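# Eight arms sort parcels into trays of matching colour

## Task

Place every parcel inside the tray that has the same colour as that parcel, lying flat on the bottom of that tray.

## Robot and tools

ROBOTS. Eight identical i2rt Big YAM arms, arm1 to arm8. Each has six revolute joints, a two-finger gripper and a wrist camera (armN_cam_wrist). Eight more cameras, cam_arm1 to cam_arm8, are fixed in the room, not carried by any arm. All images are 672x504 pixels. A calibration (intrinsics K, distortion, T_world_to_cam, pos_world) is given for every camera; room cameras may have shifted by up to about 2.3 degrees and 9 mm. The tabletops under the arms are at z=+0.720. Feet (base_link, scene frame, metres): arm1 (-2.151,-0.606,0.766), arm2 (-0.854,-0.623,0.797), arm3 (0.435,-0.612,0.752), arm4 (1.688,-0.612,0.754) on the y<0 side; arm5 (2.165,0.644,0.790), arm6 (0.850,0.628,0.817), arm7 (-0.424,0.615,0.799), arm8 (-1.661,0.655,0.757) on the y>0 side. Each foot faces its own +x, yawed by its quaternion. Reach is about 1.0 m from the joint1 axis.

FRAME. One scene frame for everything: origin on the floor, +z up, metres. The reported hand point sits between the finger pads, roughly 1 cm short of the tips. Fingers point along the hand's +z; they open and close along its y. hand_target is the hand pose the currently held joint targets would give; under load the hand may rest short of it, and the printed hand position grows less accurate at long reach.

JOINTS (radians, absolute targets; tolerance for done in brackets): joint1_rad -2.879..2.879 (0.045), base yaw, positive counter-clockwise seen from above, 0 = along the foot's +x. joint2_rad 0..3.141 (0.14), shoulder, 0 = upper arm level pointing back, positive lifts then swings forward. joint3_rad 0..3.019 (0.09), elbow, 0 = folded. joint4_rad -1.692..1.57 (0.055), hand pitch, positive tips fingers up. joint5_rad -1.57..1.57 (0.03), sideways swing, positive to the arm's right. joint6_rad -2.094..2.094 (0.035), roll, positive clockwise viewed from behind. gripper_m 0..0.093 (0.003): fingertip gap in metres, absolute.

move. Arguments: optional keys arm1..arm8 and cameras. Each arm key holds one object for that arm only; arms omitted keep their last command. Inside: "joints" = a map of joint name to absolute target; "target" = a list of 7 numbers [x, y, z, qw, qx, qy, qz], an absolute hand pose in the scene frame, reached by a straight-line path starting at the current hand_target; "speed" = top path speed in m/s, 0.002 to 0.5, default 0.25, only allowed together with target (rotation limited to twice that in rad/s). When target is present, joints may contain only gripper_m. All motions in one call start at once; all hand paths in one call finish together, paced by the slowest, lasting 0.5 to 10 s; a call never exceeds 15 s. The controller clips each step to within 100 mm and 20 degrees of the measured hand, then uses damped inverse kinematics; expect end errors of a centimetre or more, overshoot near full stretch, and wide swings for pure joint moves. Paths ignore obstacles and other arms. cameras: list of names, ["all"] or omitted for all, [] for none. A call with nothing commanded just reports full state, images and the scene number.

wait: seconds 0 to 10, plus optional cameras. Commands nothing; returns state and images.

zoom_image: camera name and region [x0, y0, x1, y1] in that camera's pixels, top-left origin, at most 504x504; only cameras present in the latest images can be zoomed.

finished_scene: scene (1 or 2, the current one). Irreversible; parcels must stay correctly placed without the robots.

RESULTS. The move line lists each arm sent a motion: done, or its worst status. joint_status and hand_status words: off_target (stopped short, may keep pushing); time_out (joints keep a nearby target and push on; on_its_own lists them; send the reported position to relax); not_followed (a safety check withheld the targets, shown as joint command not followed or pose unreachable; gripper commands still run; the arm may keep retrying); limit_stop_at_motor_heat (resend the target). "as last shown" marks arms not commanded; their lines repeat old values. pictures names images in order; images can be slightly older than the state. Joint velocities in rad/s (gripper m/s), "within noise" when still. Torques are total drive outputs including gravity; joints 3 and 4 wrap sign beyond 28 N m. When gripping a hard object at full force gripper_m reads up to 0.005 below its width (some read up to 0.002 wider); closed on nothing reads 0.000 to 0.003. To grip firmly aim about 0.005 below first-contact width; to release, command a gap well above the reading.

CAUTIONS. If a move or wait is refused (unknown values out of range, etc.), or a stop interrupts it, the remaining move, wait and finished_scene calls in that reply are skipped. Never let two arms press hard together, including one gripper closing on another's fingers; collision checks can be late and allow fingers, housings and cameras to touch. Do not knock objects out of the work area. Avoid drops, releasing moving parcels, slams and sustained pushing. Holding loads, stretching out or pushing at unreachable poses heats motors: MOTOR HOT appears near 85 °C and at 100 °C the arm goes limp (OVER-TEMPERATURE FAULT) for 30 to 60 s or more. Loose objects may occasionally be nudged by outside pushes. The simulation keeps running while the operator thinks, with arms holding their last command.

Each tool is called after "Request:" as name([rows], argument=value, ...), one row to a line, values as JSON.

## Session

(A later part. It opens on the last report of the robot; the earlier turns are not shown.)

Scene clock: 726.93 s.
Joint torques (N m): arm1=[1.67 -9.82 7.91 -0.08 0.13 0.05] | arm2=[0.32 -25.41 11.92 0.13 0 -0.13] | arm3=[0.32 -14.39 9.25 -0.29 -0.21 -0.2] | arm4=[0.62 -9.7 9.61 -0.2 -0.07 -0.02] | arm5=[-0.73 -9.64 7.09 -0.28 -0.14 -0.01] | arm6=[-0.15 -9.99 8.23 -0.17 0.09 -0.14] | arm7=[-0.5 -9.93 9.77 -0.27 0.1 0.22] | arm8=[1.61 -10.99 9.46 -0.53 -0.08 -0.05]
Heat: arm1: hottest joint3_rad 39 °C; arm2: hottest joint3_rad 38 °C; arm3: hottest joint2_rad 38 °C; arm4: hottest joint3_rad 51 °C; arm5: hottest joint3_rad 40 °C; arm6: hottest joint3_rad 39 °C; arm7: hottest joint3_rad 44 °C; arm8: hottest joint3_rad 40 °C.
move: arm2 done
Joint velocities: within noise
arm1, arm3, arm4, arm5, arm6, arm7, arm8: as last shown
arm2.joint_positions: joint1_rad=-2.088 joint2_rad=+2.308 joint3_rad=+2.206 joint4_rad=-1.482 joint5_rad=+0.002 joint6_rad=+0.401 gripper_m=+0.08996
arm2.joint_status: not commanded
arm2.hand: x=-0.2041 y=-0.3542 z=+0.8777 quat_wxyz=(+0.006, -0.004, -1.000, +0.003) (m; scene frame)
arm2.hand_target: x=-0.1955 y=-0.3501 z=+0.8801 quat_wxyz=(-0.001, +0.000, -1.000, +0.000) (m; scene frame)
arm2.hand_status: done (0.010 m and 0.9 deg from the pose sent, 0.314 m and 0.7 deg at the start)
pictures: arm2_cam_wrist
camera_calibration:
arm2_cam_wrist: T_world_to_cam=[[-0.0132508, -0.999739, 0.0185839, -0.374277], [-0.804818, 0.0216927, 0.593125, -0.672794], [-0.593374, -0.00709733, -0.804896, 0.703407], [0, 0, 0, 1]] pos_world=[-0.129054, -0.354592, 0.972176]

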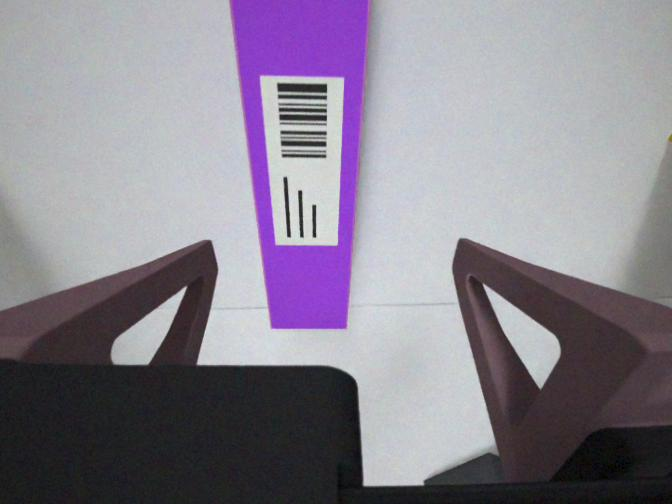

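Request:
move(arm2={"target":[-0.20,-0.332,0.855,0,0,1,0]}, arm7={"joints":{"joint1_rad":1.0}}, cameras=["arm2_cam_wrist"])

Request:
move(arm2={"target":[-0.20,-0.336,0.80,0,0,1,0],"speed":0.12}, cameras=["arm2_cam_wrist","cam_arm2","cam_arm7"])

Scene clock: 761.80 s.
Joint torques (N m): arm1=[2.08 -9.99 7.97 -0.12 0.14 0.05] | arm2=[0.26 -25.64 9.81 0.88 -0.01 0.08] | arm3=[0.32 -14.45 9.28 -0.29 -0.21 -0.2] | arm4=[0.62 -9.64 9.61 -0.2 -0.07 -0.02] | arm5=[-1.14 -9.7 6.9 -0.13 -0.13 0] | arm6=[-0.21 -10.05 8.24 -0.16 0.09 -0.15] | arm7=[0.09 -10.05 9.78 -0.27 0 0.19] | arm8=[1.9 -11.28 9.59 -0.51 -0.06 -0.03]
Heat: arm1: hottest joint3_rad 38 °C; arm2: hottest joint3_rad 45 °C; arm3: hottest joint3_rad 36 °C; arm4: hottest joint3_rad 50 °C; arm5: hottest joint3_rad 40 °C; arm6: hottest joint3_rad 39 °C; arm7: hottest joint3_rad 44 °C; arm8: hottest joint3_rad 40 °C.
move: arm2 off_target; arm7 done
Joint velocities: within noise
arm1, arm3, arm4, arm5, arm6, arm8: as last shown
arm2.joint_positions: joint1_rad=-2.064 joint2_rad=+2.330 joint3_rad=+2.206 joint4_rad=-1.455 joint5_rad=+0.002 joint6_rad=+0.406 gripper_m=+0.08996
arm2.joint_status: not commanded
arm2.hand: x=-0.2058 y=-0.3365 z=+0.8630 quat_wxyz=(+0.003, +0.006, -1.000, +0.002) (m; scene frame)
arm2.hand_target: x=-0.2003 y=-0.3321 z=+0.8552 quat_wxyz=(+0.000, +0.000, -1.000, +0.000) (m; scene frame)
arm2.hand_status: off_target (0.011 m and 0.8 deg from the pose sent, 0.032 m and 0.9 deg at the start)
arm7.joint_positions: joint1_rad=+0.996 joint2_rad=+1.445 joint3_rad=+1.304 joint4_rad=-1.409 joint5_rad=-0.001 joint6_rad=+0.182 gripper_m=+0.09010
arm7.joint_status: all done
arm7.hand: x=-0.0254 y=+0.7622 z=+1.0143 quat_wxyz=(-0.009, +0.087, -0.996, -0.005) (m; scene frame)
arm7.hand_target: x=-0.0291 y=+0.7625 z=+1.0111 quat_wxyz=(+0.000, +0.085, -0.996, -0.002) (m; scene frame)
arm7.hand_status: not commanded
pictures: arm2_cam_wrist
camera_calibration:
arm2_cam_wrist: T_world_to_cam=[[0.00618556, -0.999847, 0.0163372, -0.35042], [-0.808239, 0.00462126, 0.588837, -0.668537], [-0.588822, -0.0168467, -0.808087, 0.69111], [0, 0, 0, 1]] pos_world=[-0.131229, -0.335634, 0.957862]

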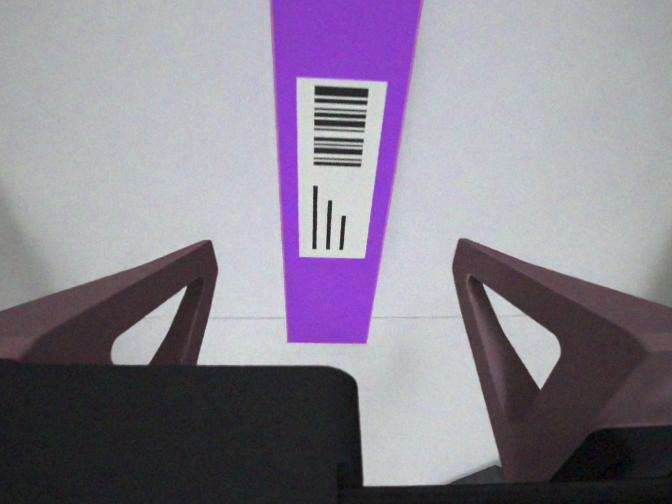

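Scene clock: 762.97 s.
Joint torques (N m): arm1=[1.55 -10.11 7.95 -0.2 0.12 0.07] | arm2=[0.03 -26.7 8.5 0.91 0 0.02] | arm3=[0.32 -14.51 9.21 -0.31 -0.2 -0.2] | arm4=[0.62 -9.64 9.62 -0.2 -0.07 -0.02] | arm5=[-1.2 -9.82 7.04 -0.14 -0.14 0.02] | arm6=[-0.15 -9.93 8.23 -0.16 0.09 -0.15] | arm7=[0.03 -9.99 9.77 -0.28 0 0.19] | arm8=[1.55 -11.46 9.5 -0.57 -0.06 -0.06]
Heat: arm1: hottest joint3_rad 38 °C; arm2: hottest joint3_rad 45 °C; arm3: hottest joint3_rad 36 °C; arm4: hottest joint3_rad 50 °C; arm5: hottest joint3_rad 40 °C; arm6: hottest joint3_rad 39 °C; arm7: hottest joint3_rad 44 °C; arm8: hottest joint3_rad 40 °C.
move: arm2 done
Joint velocities: within noise
arm1, arm3, arm4, arm5, arm6, arm7, arm8: as last shown
arm2.joint_positions: joint1_rad=-2.064 joint2_rad=+2.369 joint3_rad=+2.135 joint4_rad=-1.337 joint5_rad=+0.002 joint6_rad=+0.406 gripper_m=+0.08996
arm2.joint_status: not commanded
arm2.hand: x=-0.2031 y=-0.3352 z=+0.8092 quat_wxyz=(+0.000, +0.006, -1.000, +0.000) (m; scene frame)
arm2.hand_target: x=-0.2002 y=-0.3361 z=+0.8002 quat_wxyz=(+0.000, +0.000, -1.000, +0.000) (m; scene frame)
arm2.hand_status: done (0.010 m and 0.7 deg from the pose sent, 0.063 m and 0.8 deg at the start)
pictures: arm2_cam_wrist, cam_arm2, cam_arm7
camera_calibration:
arm2_cam_wrist: T_world_to_cam=[[0.00602715, -0.999894, 0.0132173, -0.34577], [-0.812292, 0.00281342, 0.583244, -0.631508], [-0.58322, -0.0142516, -0.81219, 0.654589], [0, 0, 0, 1]] pos_world=[-0.129116, -0.334627, 0.904543]

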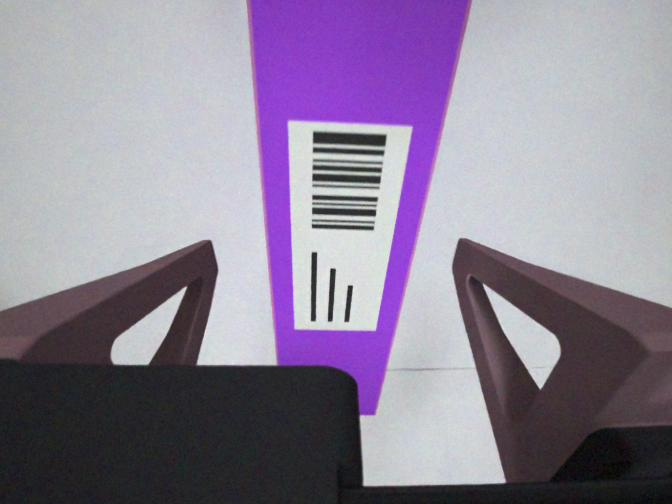

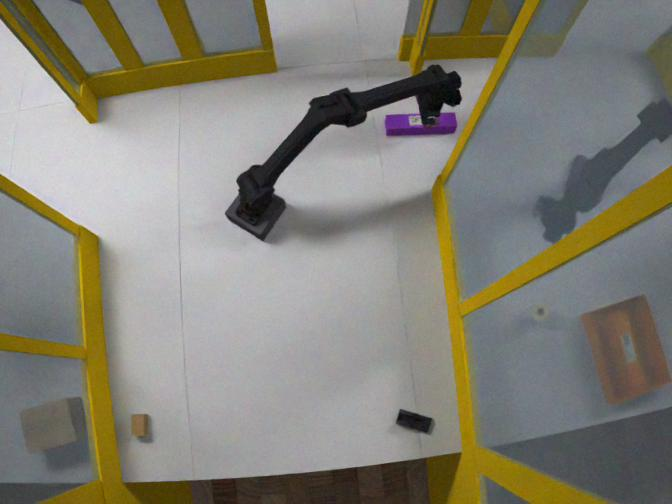

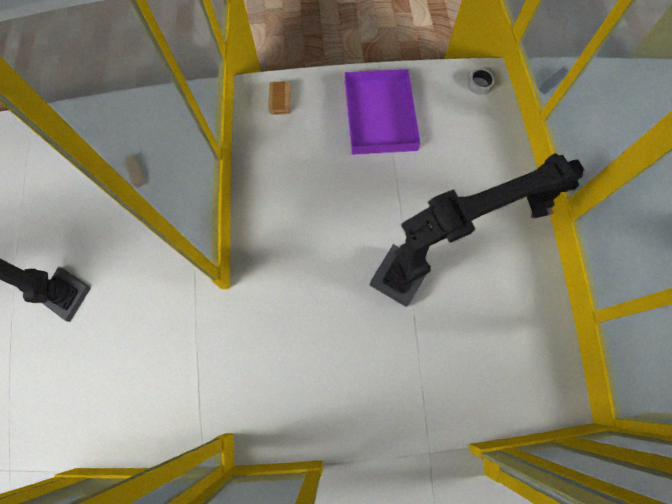

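Request:
move(arm2={"target":[-0.20,-0.336,0.744,0,0,1,0],"speed":0.12}, cameras=["arm2_cam_wrist"])

Request:
move(arm2={"joints":{"gripper_m":0.045}}, cameras=["arm2_cam_wrist"])

Request:
move(arm2={"target":[-0.22,-0.336,0.89,0,0,1,0],"speed":0.2}, cameras=["arm2_cam_wrist"])

Scene clock: 773.00 s.
Joint torques (N m): arm1=[1.55 -10.46 7.98 -0.1 0.11 0.06] | arm2=[-0.03 -26.7 8.42 0.92 -0.01 0.02] | arm3=[0.44 -14.56 9.22 -0.31 -0.2 -0.21] | arm4=[0.62 -9.64 9.61 -0.2 -0.07 -0.02] | arm5=[-1.08 -9.58 6.95 -0.13 -0.15 0.01] | arm6=[-0.09 -9.99 8.25 -0.17 0.09 -0.14] | arm7=[0.09 -9.82 9.78 -0.21 -0.01 0.2] | arm8=[1.61 -11.28 9.43 -0.54 -0.08 -0.05]
Heat: arm1: hottest joint3_rad 38 °C; arm2: hottest joint3_rad 44 °C; arm3: hottest joint3_rad 35 °C; arm4: hottest joint3_rad 50 °C; arm5: hottest joint3_rad 40 °C; arm6: hottest joint3_rad 39 °C; arm7: hottest joint3_rad 44 °C; arm8: hottest joint3_rad 40 °C.
move: arm2 done
Joint velocities: within noise
arm1.joint_positions: joint1_rad=-0.007 joint2_rad=+1.440 joint3_rad=+1.352 joint4_rad=-1.467 joint5_rad=+0.006 joint6_rad=-0.048 gripper_m=+0.08790
arm1.joint_status: not commanded
arm1.hand: x=-1.7673 y=-0.7823 z=+1.0046 quat_wxyz=(-0.010, -0.190, -0.982, +0.010) (m; scene frame)
arm1.hand_target: x=-1.7713 y=-0.7774 z=+0.9997 quat_wxyz=(+0.002, -0.190, -0.982, +0.007) (m; scene frame)
arm1.hand_status: not commanded
arm2.joint_positions: joint1_rad=-2.064 joint2_rad=+2.427 joint3_rad=+2.087 joint4_rad=-1.235 joint5_rad=+0.002 joint6_rad=+0.406 gripper_m=+0.08996
arm2.joint_status: not commanded
arm2.hand: x=-0.2034 y=-0.3352 z=+0.7517 quat_wxyz=(+0.001, +0.006, -1.000, +0.001) (m; scene frame)
arm2.hand_target: x=-0.2001 y=-0.3361 z=+0.7440 quat_wxyz=(+0.000, +0.000, -1.000, +0.000) (m; scene frame)
arm2.hand_status: done (0.008 m and 0.7 deg from the pose sent, 0.065 m and 0.7 deg at the start)
arm3, arm5, arm6, arm7, arm8: as last shown
arm4.joint_positions: joint1_rad=-0.007 joint2_rad=+1.425 joint3_rad=+1.374 joint4_rad=-1.500 joint5_rad=-0.016 joint6_rad=+0.018 gripper_m=+0.08793
arm4.joint_status: not commanded
arm4.hand: x=+1.9348 y=-0.2670 z=+0.9975 quat_wxyz=(+0.002, +0.447, -0.894, -0.010) (m; scene frame)
arm4.hand_target: x=+1.9300 y=-0.2691 z=+0.9936 quat_wxyz=(+0.011, +0.453, -0.891, -0.005) (m; scene frame)
arm4.hand_status: not commanded
pictures: arm2_cam_wrist
camera_calibration:
arm2_cam_wrist: T_world_to_cam=[[0.00603704, -0.999874, 0.0146981, -0.346256], [-0.810498, 0.00371659, 0.585729, -0.599435], [-0.58571, -0.0154489, -0.810373, 0.605468], [0, 0, 0, 1]] pos_world=[-0.129122, -0.33463, 0.846851]

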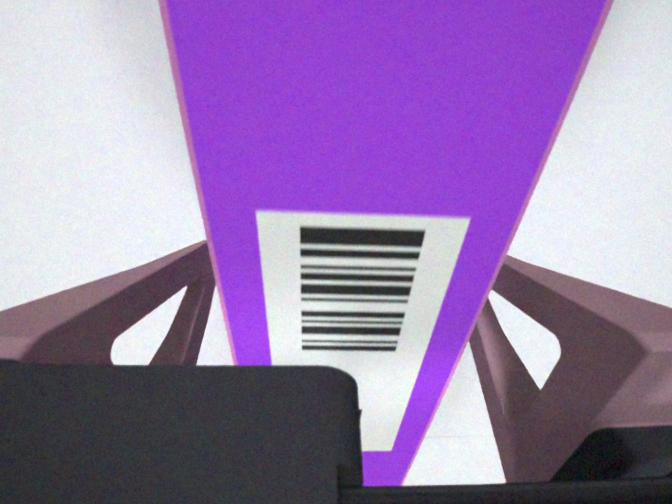

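Scene clock: 773.60 s.
Joint torques (N m): arm1=[1.61 -10.05 7.99 -0.08 0.11 0.05] | arm2=[0.03 -26.64 8.39 0.91 0.02 0.02] | arm3=[0.38 -14.51 9.25 -0.31 -0.19 -0.2] | arm4=[0.62 -9.7 9.61 -0.2 -0.07 -0.02] | arm5=[-1.61 -9.7 6.99 -0.13 -0.13 -0.02] | arm6=[-0.21 -9.99 8.27 -0.16 0.09 -0.14] | arm7=[0.26 -9.99 9.74 -0.21 -0.01 0.19] | arm8=[1.67 -11.34 9.5 -0.5 -0.07 -0.04]
Heat: arm1: hottest joint3_rad 38 °C; arm2: hottest joint3_rad 43 °C; arm3: hottest joint3_rad 35 °C; arm4: hottest joint3_rad 50 °C; arm5: hottest joint3_rad 40 °C; arm6: hottest joint3_rad 39 °C; arm7: hottest joint3_rad 44 °C; arm8: hottest joint3_rad 40 °C.
move: arm2 off_target
Joint velocities: within noise
arm1, arm3, arm4, arm7: as last shown
arm2.joint_positions: joint1_rad=-2.064 joint2_rad=+2.427 joint3_rad=+2.087 joint4_rad=-1.235 joint5_rad=+0.002 joint6_rad=+0.406 gripper_m=+0.05879
arm2.joint_status: gripper_m off_target (ended at +0.05882, target +0.04500)
arm2.hand: x=-0.2034 y=-0.3352 z=+0.7517 quat_wxyz=(+0.001, +0.006, -1.000, +0.001) (m; scene frame)
arm2.hand_target: x=-0.2001 y=-0.3361 z=+0.7440 quat_wxyz=(+0.000, +0.000, -1.000, +0.000) (m; scene frame)
arm2.hand_status: not commanded
arm5.joint_positions: joint1_rad=+0.002 joint2_rad=+1.451 joint3_rad=+1.293 joint4_rad=-1.404 joint5_rad=+0.002 joint6_rad=-0.007 gripper_m=+0.08990
arm5.joint_status: not commanded
arm5.hand: x=+1.7549 y=+0.7523 z=+0.9983 quat_wxyz=(-0.005, +0.992, -0.126, -0.003) (m; scene frame)
arm5.hand_target: x=+1.7572 y=+0.7522 z=+1.0021 quat_wxyz=(-0.005, +0.991, -0.130, -0.002) (m; scene frame)
arm5.hand_status: not commanded
arm6.joint_positions: joint1_rad=-0.006 joint2_rad=+1.475 joint3_rad=+1.229 joint4_rad=-1.335 joint5_rad=-0.001 joint6_rad=+0.120 gripper_m=+0.08990
arm6.joint_status: not commanded
arm6.hand: x=+1.1920 y=+0.3823 z=+0.9920 quat_wxyz=(+0.005, -0.363, -0.932, -0.002) (m; scene frame)
arm6.hand_target: x=+1.1915 y=+0.3854 z=+0.9998 quat_wxyz=(+0.000, -0.358, -0.934, +0.000) (m; scene frame)
arm6.hand_status: not commanded
arm8.joint_positions: joint1_rad=-0.948 joint2_rad=+1.440 joint3_rad=+1.373 joint4_rad=-1.490 joint5_rad=+0.000 joint6_rad=+0.103 gripper_m=+0.08994
arm8.joint_status: not commanded
arm8.hand: x=-2.0852 y=+0.6489 z=+1.0011 quat_wxyz=(-0.001, -0.999, +0.043, +0.007) (m; scene frame)
arm8.hand_target: x=-2.0812 y=+0.6497 z=+0.9996 quat_wxyz=(+0.000, -0.999, +0.043, +0.000) (m; scene frame)
arm8.hand_status: not commanded
pictures: arm2_cam_wrist
camera_calibration:
arm2_cam_wrist: T_world_to_cam=[[0.00610791, -0.999879, 0.0142789, -0.345793], [-0.810414, 0.00341572, 0.585847, -0.599625], [-0.585825, -0.0151501, -0.810296, 0.605489], [0, 0, 0, 1]] pos_world=[-0.129122, -0.33453, 0.846851]

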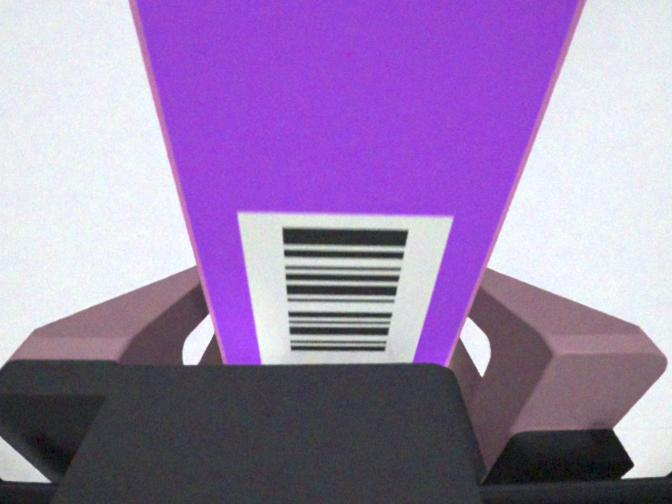

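Scene clock: 775.13 s.
Joint torques (N m): arm1=[1.73 -10.17 7.87 -0.06 0.12 0.07] | arm2=[0.91 -26.4 11.56 0.1 0 0.08] | arm3=[0.32 -14.39 9.21 -0.28 -0.2 -0.21] | arm4=[0.62 -9.7 9.61 -0.2 -0.07 -0.02] | arm5=[-0.67 -9.99 6.91 -0.06 -0.11 0] | arm6=[-0.15 -9.99 8.25 -0.14 0.09 -0.15] | arm7=[0.15 -9.88 9.77 -0.24 -0.01 0.19] | arm8=[1.79 -11.05 9.47 -0.58 -0.08 -0.05]
Heat: arm1: hottest joint3_rad 38 °C; arm2: hottest joint3_rad 44 °C; arm3: hottest joint3_rad 35 °C; arm4: hottest joint3_rad 50 °C; arm5: hottest joint3_rad 40 °C; arm6: hottest joint3_rad 39 °C; arm7: hottest joint3_rad 44 °C; arm8: hottest joint3_rad 40 °C.
move: arm2 off_target
Joint velocities: within noise
arm1, arm3, arm4, arm5, arm6, arm7, arm8: as last shown
arm2.joint_positions: joint1_rad=-2.063 joint2_rad=+2.259 joint3_rad=+2.112 joint4_rad=-1.454 joint5_rad=+0.002 joint6_rad=+0.412 gripper_m=+0.05879
arm2.joint_status: not commanded
arm2.hand: x=-0.2277 y=-0.3455 z=+0.8756 quat_wxyz=(+0.014, +0.003, -1.000, +0.006) (m; scene frame)
arm2.hand_target: x=-0.2206 y=-0.3363 z=+0.8901 quat_wxyz=(+0.000, +0.000, -1.000, +0.000) (m; scene frame)
arm2.hand_status: off_target (0.019 m and 1.8 deg from the pose sent, 0.139 m and 0.7 deg at the start)
pictures: arm2_cam_wrist
camera_calibration:
arm2_cam_wrist: T_world_to_cam=[[0.00164105, -0.999682, 0.0251649, -0.368262], [-0.795828, 0.0139323, 0.605363, -0.701997], [-0.605521, -0.0210204, -0.795552, 0.67197], [0, 0, 0, 1]] pos_world=[-0.151172, -0.344239, 0.968817]

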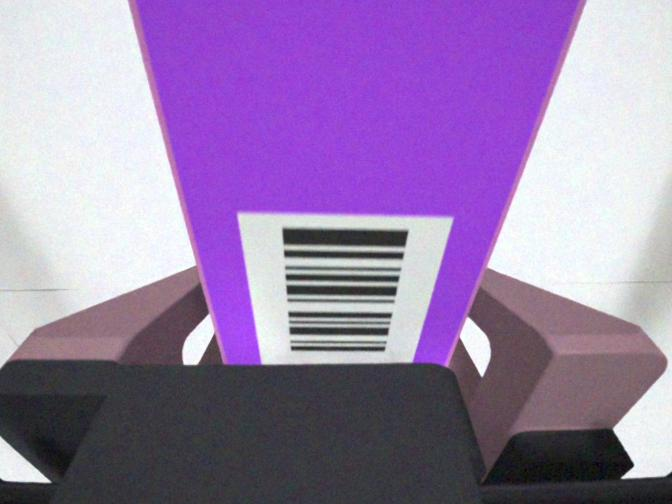

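Request:
move(arm2={"target":[-0.466,-0.464,1.0,0,0,1,0]}, cameras=[])

Request:
move(arm2={"joints":{"joint1_rad":-1.403,"joint6_rad":-0.143}}, cameras=[])

Request:
move(arm2={"target":[-0.52,0.0,0.88,0,-0.574,0.819,0]}, cameras=["arm2_cam_wrist","cam_arm2"])

Scene clock: 783.97 s.
Joint torques (N m): arm1=[1.61 -10.17 7.86 -0.12 0.12 0.05] | arm2=[-0.38 -13.39 8.24 0.17 0.01 -0.2] | arm3=[0.32 -14.51 9.24 -0.35 -0.21 -0.2] | arm4=[0.62 -9.7 9.61 -0.2 -0.07 -0.02] | arm5=[-0.62 -9.17 6.89 -0.13 -0.13 0.01] | arm6=[-0.09 -9.99 8.24 -0.17 0.08 -0.15] | arm7=[0.15 -9.82 9.8 -0.2 -0.01 0.19] | arm8=[1.67 -11.46 9.47 -0.55 -0.03 -0.04]
Heat: arm1: hottest joint3_rad 38 °C; arm2: hottest joint3_rad 44 °C; arm3: hottest joint3_rad 35 °C; arm4: hottest joint3_rad 50 °C; arm5: hottest joint3_rad 40 °C; arm6: hottest joint3_rad 39 °C; arm7: hottest joint3_rad 44 °C; arm8: hottest joint3_rad 40 °C.
move: arm2 done
Joint velocities: within noise
arm1, arm3, arm4, arm5, arm6, arm7, arm8: as last shown
arm2.joint_positions: joint1_rad=-2.083 joint2_rad=+1.447 joint3_rad=+1.275 joint4_rad=-1.386 joint5_rad=+0.002 joint6_rad=+0.404 gripper_m=+0.05879
arm2.joint_status: not commanded
arm2.hand: x=-0.4648 y=-0.4602 z=+1.0010 quat_wxyz=(-0.006, -0.003, -1.000, -0.002) (m; scene frame)
arm2.hand_target: x=-0.4660 y=-0.4639 z=+0.9999 quat_wxyz=(+0.000, +0.000, -1.000, +0.000) (m; scene frame)
arm2.hand_status: done (0.004 m and 0.8 deg from the pose sent, 0.294 m and 1.8 deg at the start)
pictures: none
No camera images: "cameras" was empty.

Scene clock: 785.33 s.
Joint torques (N m): arm1=[1.55 -10.4 7.94 -0.16 0.12 0.05] | arm2=[0.26 -13.39 8.24 0.17 -0.01 -0.19] | arm3=[0.32 -14.56 9.21 -0.35 -0.2 -0.2] | arm4=[0.62 -9.64 9.61 -0.2 -0.07 -0.02] | arm5=[-1.32 -9.41 6.86 -0.14 -0.14 0] | arm6=[-0.15 -9.99 8.24 -0.18 0.09 -0.14] | arm7=[0.03 -9.93 9.72 -0.25 -0.01 0.19] | arm8=[1.67 -11.11 9.54 -0.53 -0.07 -0.05]
Heat: arm1: hottest joint3_rad 38 °C; arm2: hottest joint3_rad 43 °C; arm3: hottest joint3_rad 35 °C; arm4: hottest joint3_rad 50 °C; arm5: hottest joint3_rad 40 °C; arm6: hottest joint3_rad 39 °C; arm7: hottest joint3_rad 44 °C; arm8: hottest joint3_rad 40 °C.
move: arm2 done
Joint velocities: within noise
arm1, arm4, arm5, arm6, arm7, arm8: as last shown
arm2.joint_positions: joint1_rad=-1.406 joint2_rad=+1.447 joint3_rad=+1.275 joint4_rad=-1.386 joint5_rad=+0.001 joint6_rad=-0.129 gripper_m=+0.05888
arm2.joint_status: all done
arm2.hand: x=-0.6528 y=-0.2523 z=+1.0013 quat_wxyz=(-0.006, +0.566, -0.824, -0.003) (m; scene frame)
arm2.hand_target: x=-0.6550 y=-0.2540 z=+1.0002 quat_wxyz=(+0.000, +0.573, -0.820, +0.000) (m; scene frame)
arm2.hand_status: not commanded
arm3.joint_positions: joint1_rad=+1.188 joint2_rad=+1.451 joint3_rad=+1.386 joint4_rad=-1.504 joint5_rad=-0.006 joint6_rad=-0.385 gripper_m=+0.08998
arm3.joint_status: not commanded
arm3.hand: x=+0.0778 y=-0.8462 z=+0.9924 quat_wxyz=(+0.002, +0.886, +0.463, +0.003) (m; scene frame)
arm3.hand_target: x=+0.0841 y=-0.8482 z=+0.9977 quat_wxyz=(+0.003, +0.880, +0.475, +0.003) (m; scene frame)
arm3.hand_status: not commanded
pictures: none
No camera images: "cameras" was empty.

Scene clock: 787.67 s.
Joint torques (N m): arm1=[1.73 -10.34 7.98 -0.02 0.15 0.06] | arm2=[0.62 -25.58 12.04 0.12 -0.02 -0.19] | arm3=[0.32 -14.51 9.26 -0.31 -0.2 -0.2] | arm4=[0.62 -9.7 9.61 -0.2 -0.07 -0.02] | arm5=[-0.85 -10.11 6.98 -0.17 -0.13 0.03] | arm6=[-0.15 -9.99 8.24 -0.16 0.08 -0.15] | arm7=[0.03 -9.99 9.77 -0.29 -0.01 0.2] | arm8=[1.61 -11.46 9.5 -0.55 -0.07 -0.05]
Heat: arm1: hottest joint3_rad 38 °C; arm2: hottest joint3_rad 44 °C; arm3: hottest joint3_rad 35 °C; arm4: hottest joint3_rad 50 °C; arm5: hottest joint3_rad 40 °C; arm6: hottest joint3_rad 39 °C; arm7: hottest joint3_rad 44 °C; arm8: hottest joint3_rad 40 °C.
move: arm2 off_target
Joint velocities: within noise
arm1, arm3, arm4, arm5, arm6, arm7, arm8: as last shown
arm2.joint_positions: joint1_rad=-1.406 joint2_rad=+2.289 joint3_rad=+2.159 joint4_rad=-1.462 joint5_rad=+0.001 joint6_rad=-0.130 gripper_m=+0.05888
arm2.joint_status: not commanded
arm2.hand: x=-0.5226 y=-0.0114 z=+0.8733 quat_wxyz=(+0.009, +0.567, -0.824, +0.005) (m; scene frame)
arm2.hand_target: x=-0.5203 y=-0.0005 z=+0.8800 quat_wxyz=(+0.000, +0.574, -0.819, +0.000) (m; scene frame)
arm2.hand_status: off_target (0.013 m and 1.6 deg from the pose sent, 0.310 m and 1.3 deg at the start)
pictures: arm2_cam_wrist, cam_arm2
camera_calibration:
arm2_cam_wrist: T_world_to_cam=[[0.931825, -0.362768, 0.0100431, 0.4729], [-0.295877, -0.7434, 0.599844, -0.682624], [-0.210138, -0.561922, -0.800054, 0.703041], [0, 0, 0, 1]] pos_world=[-0.494898, 0.0591443, 0.967189]

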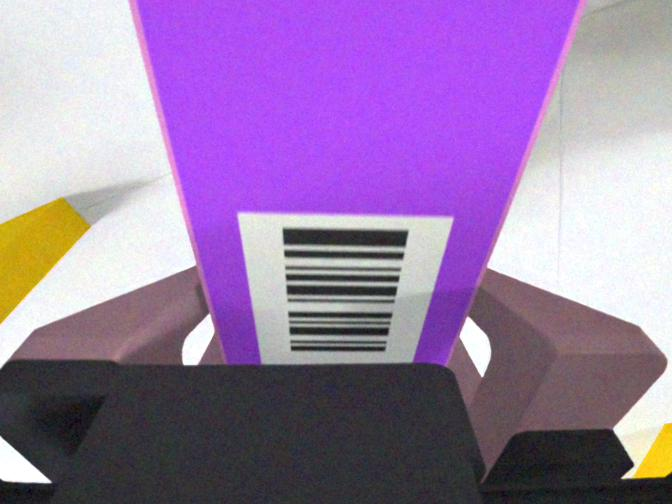

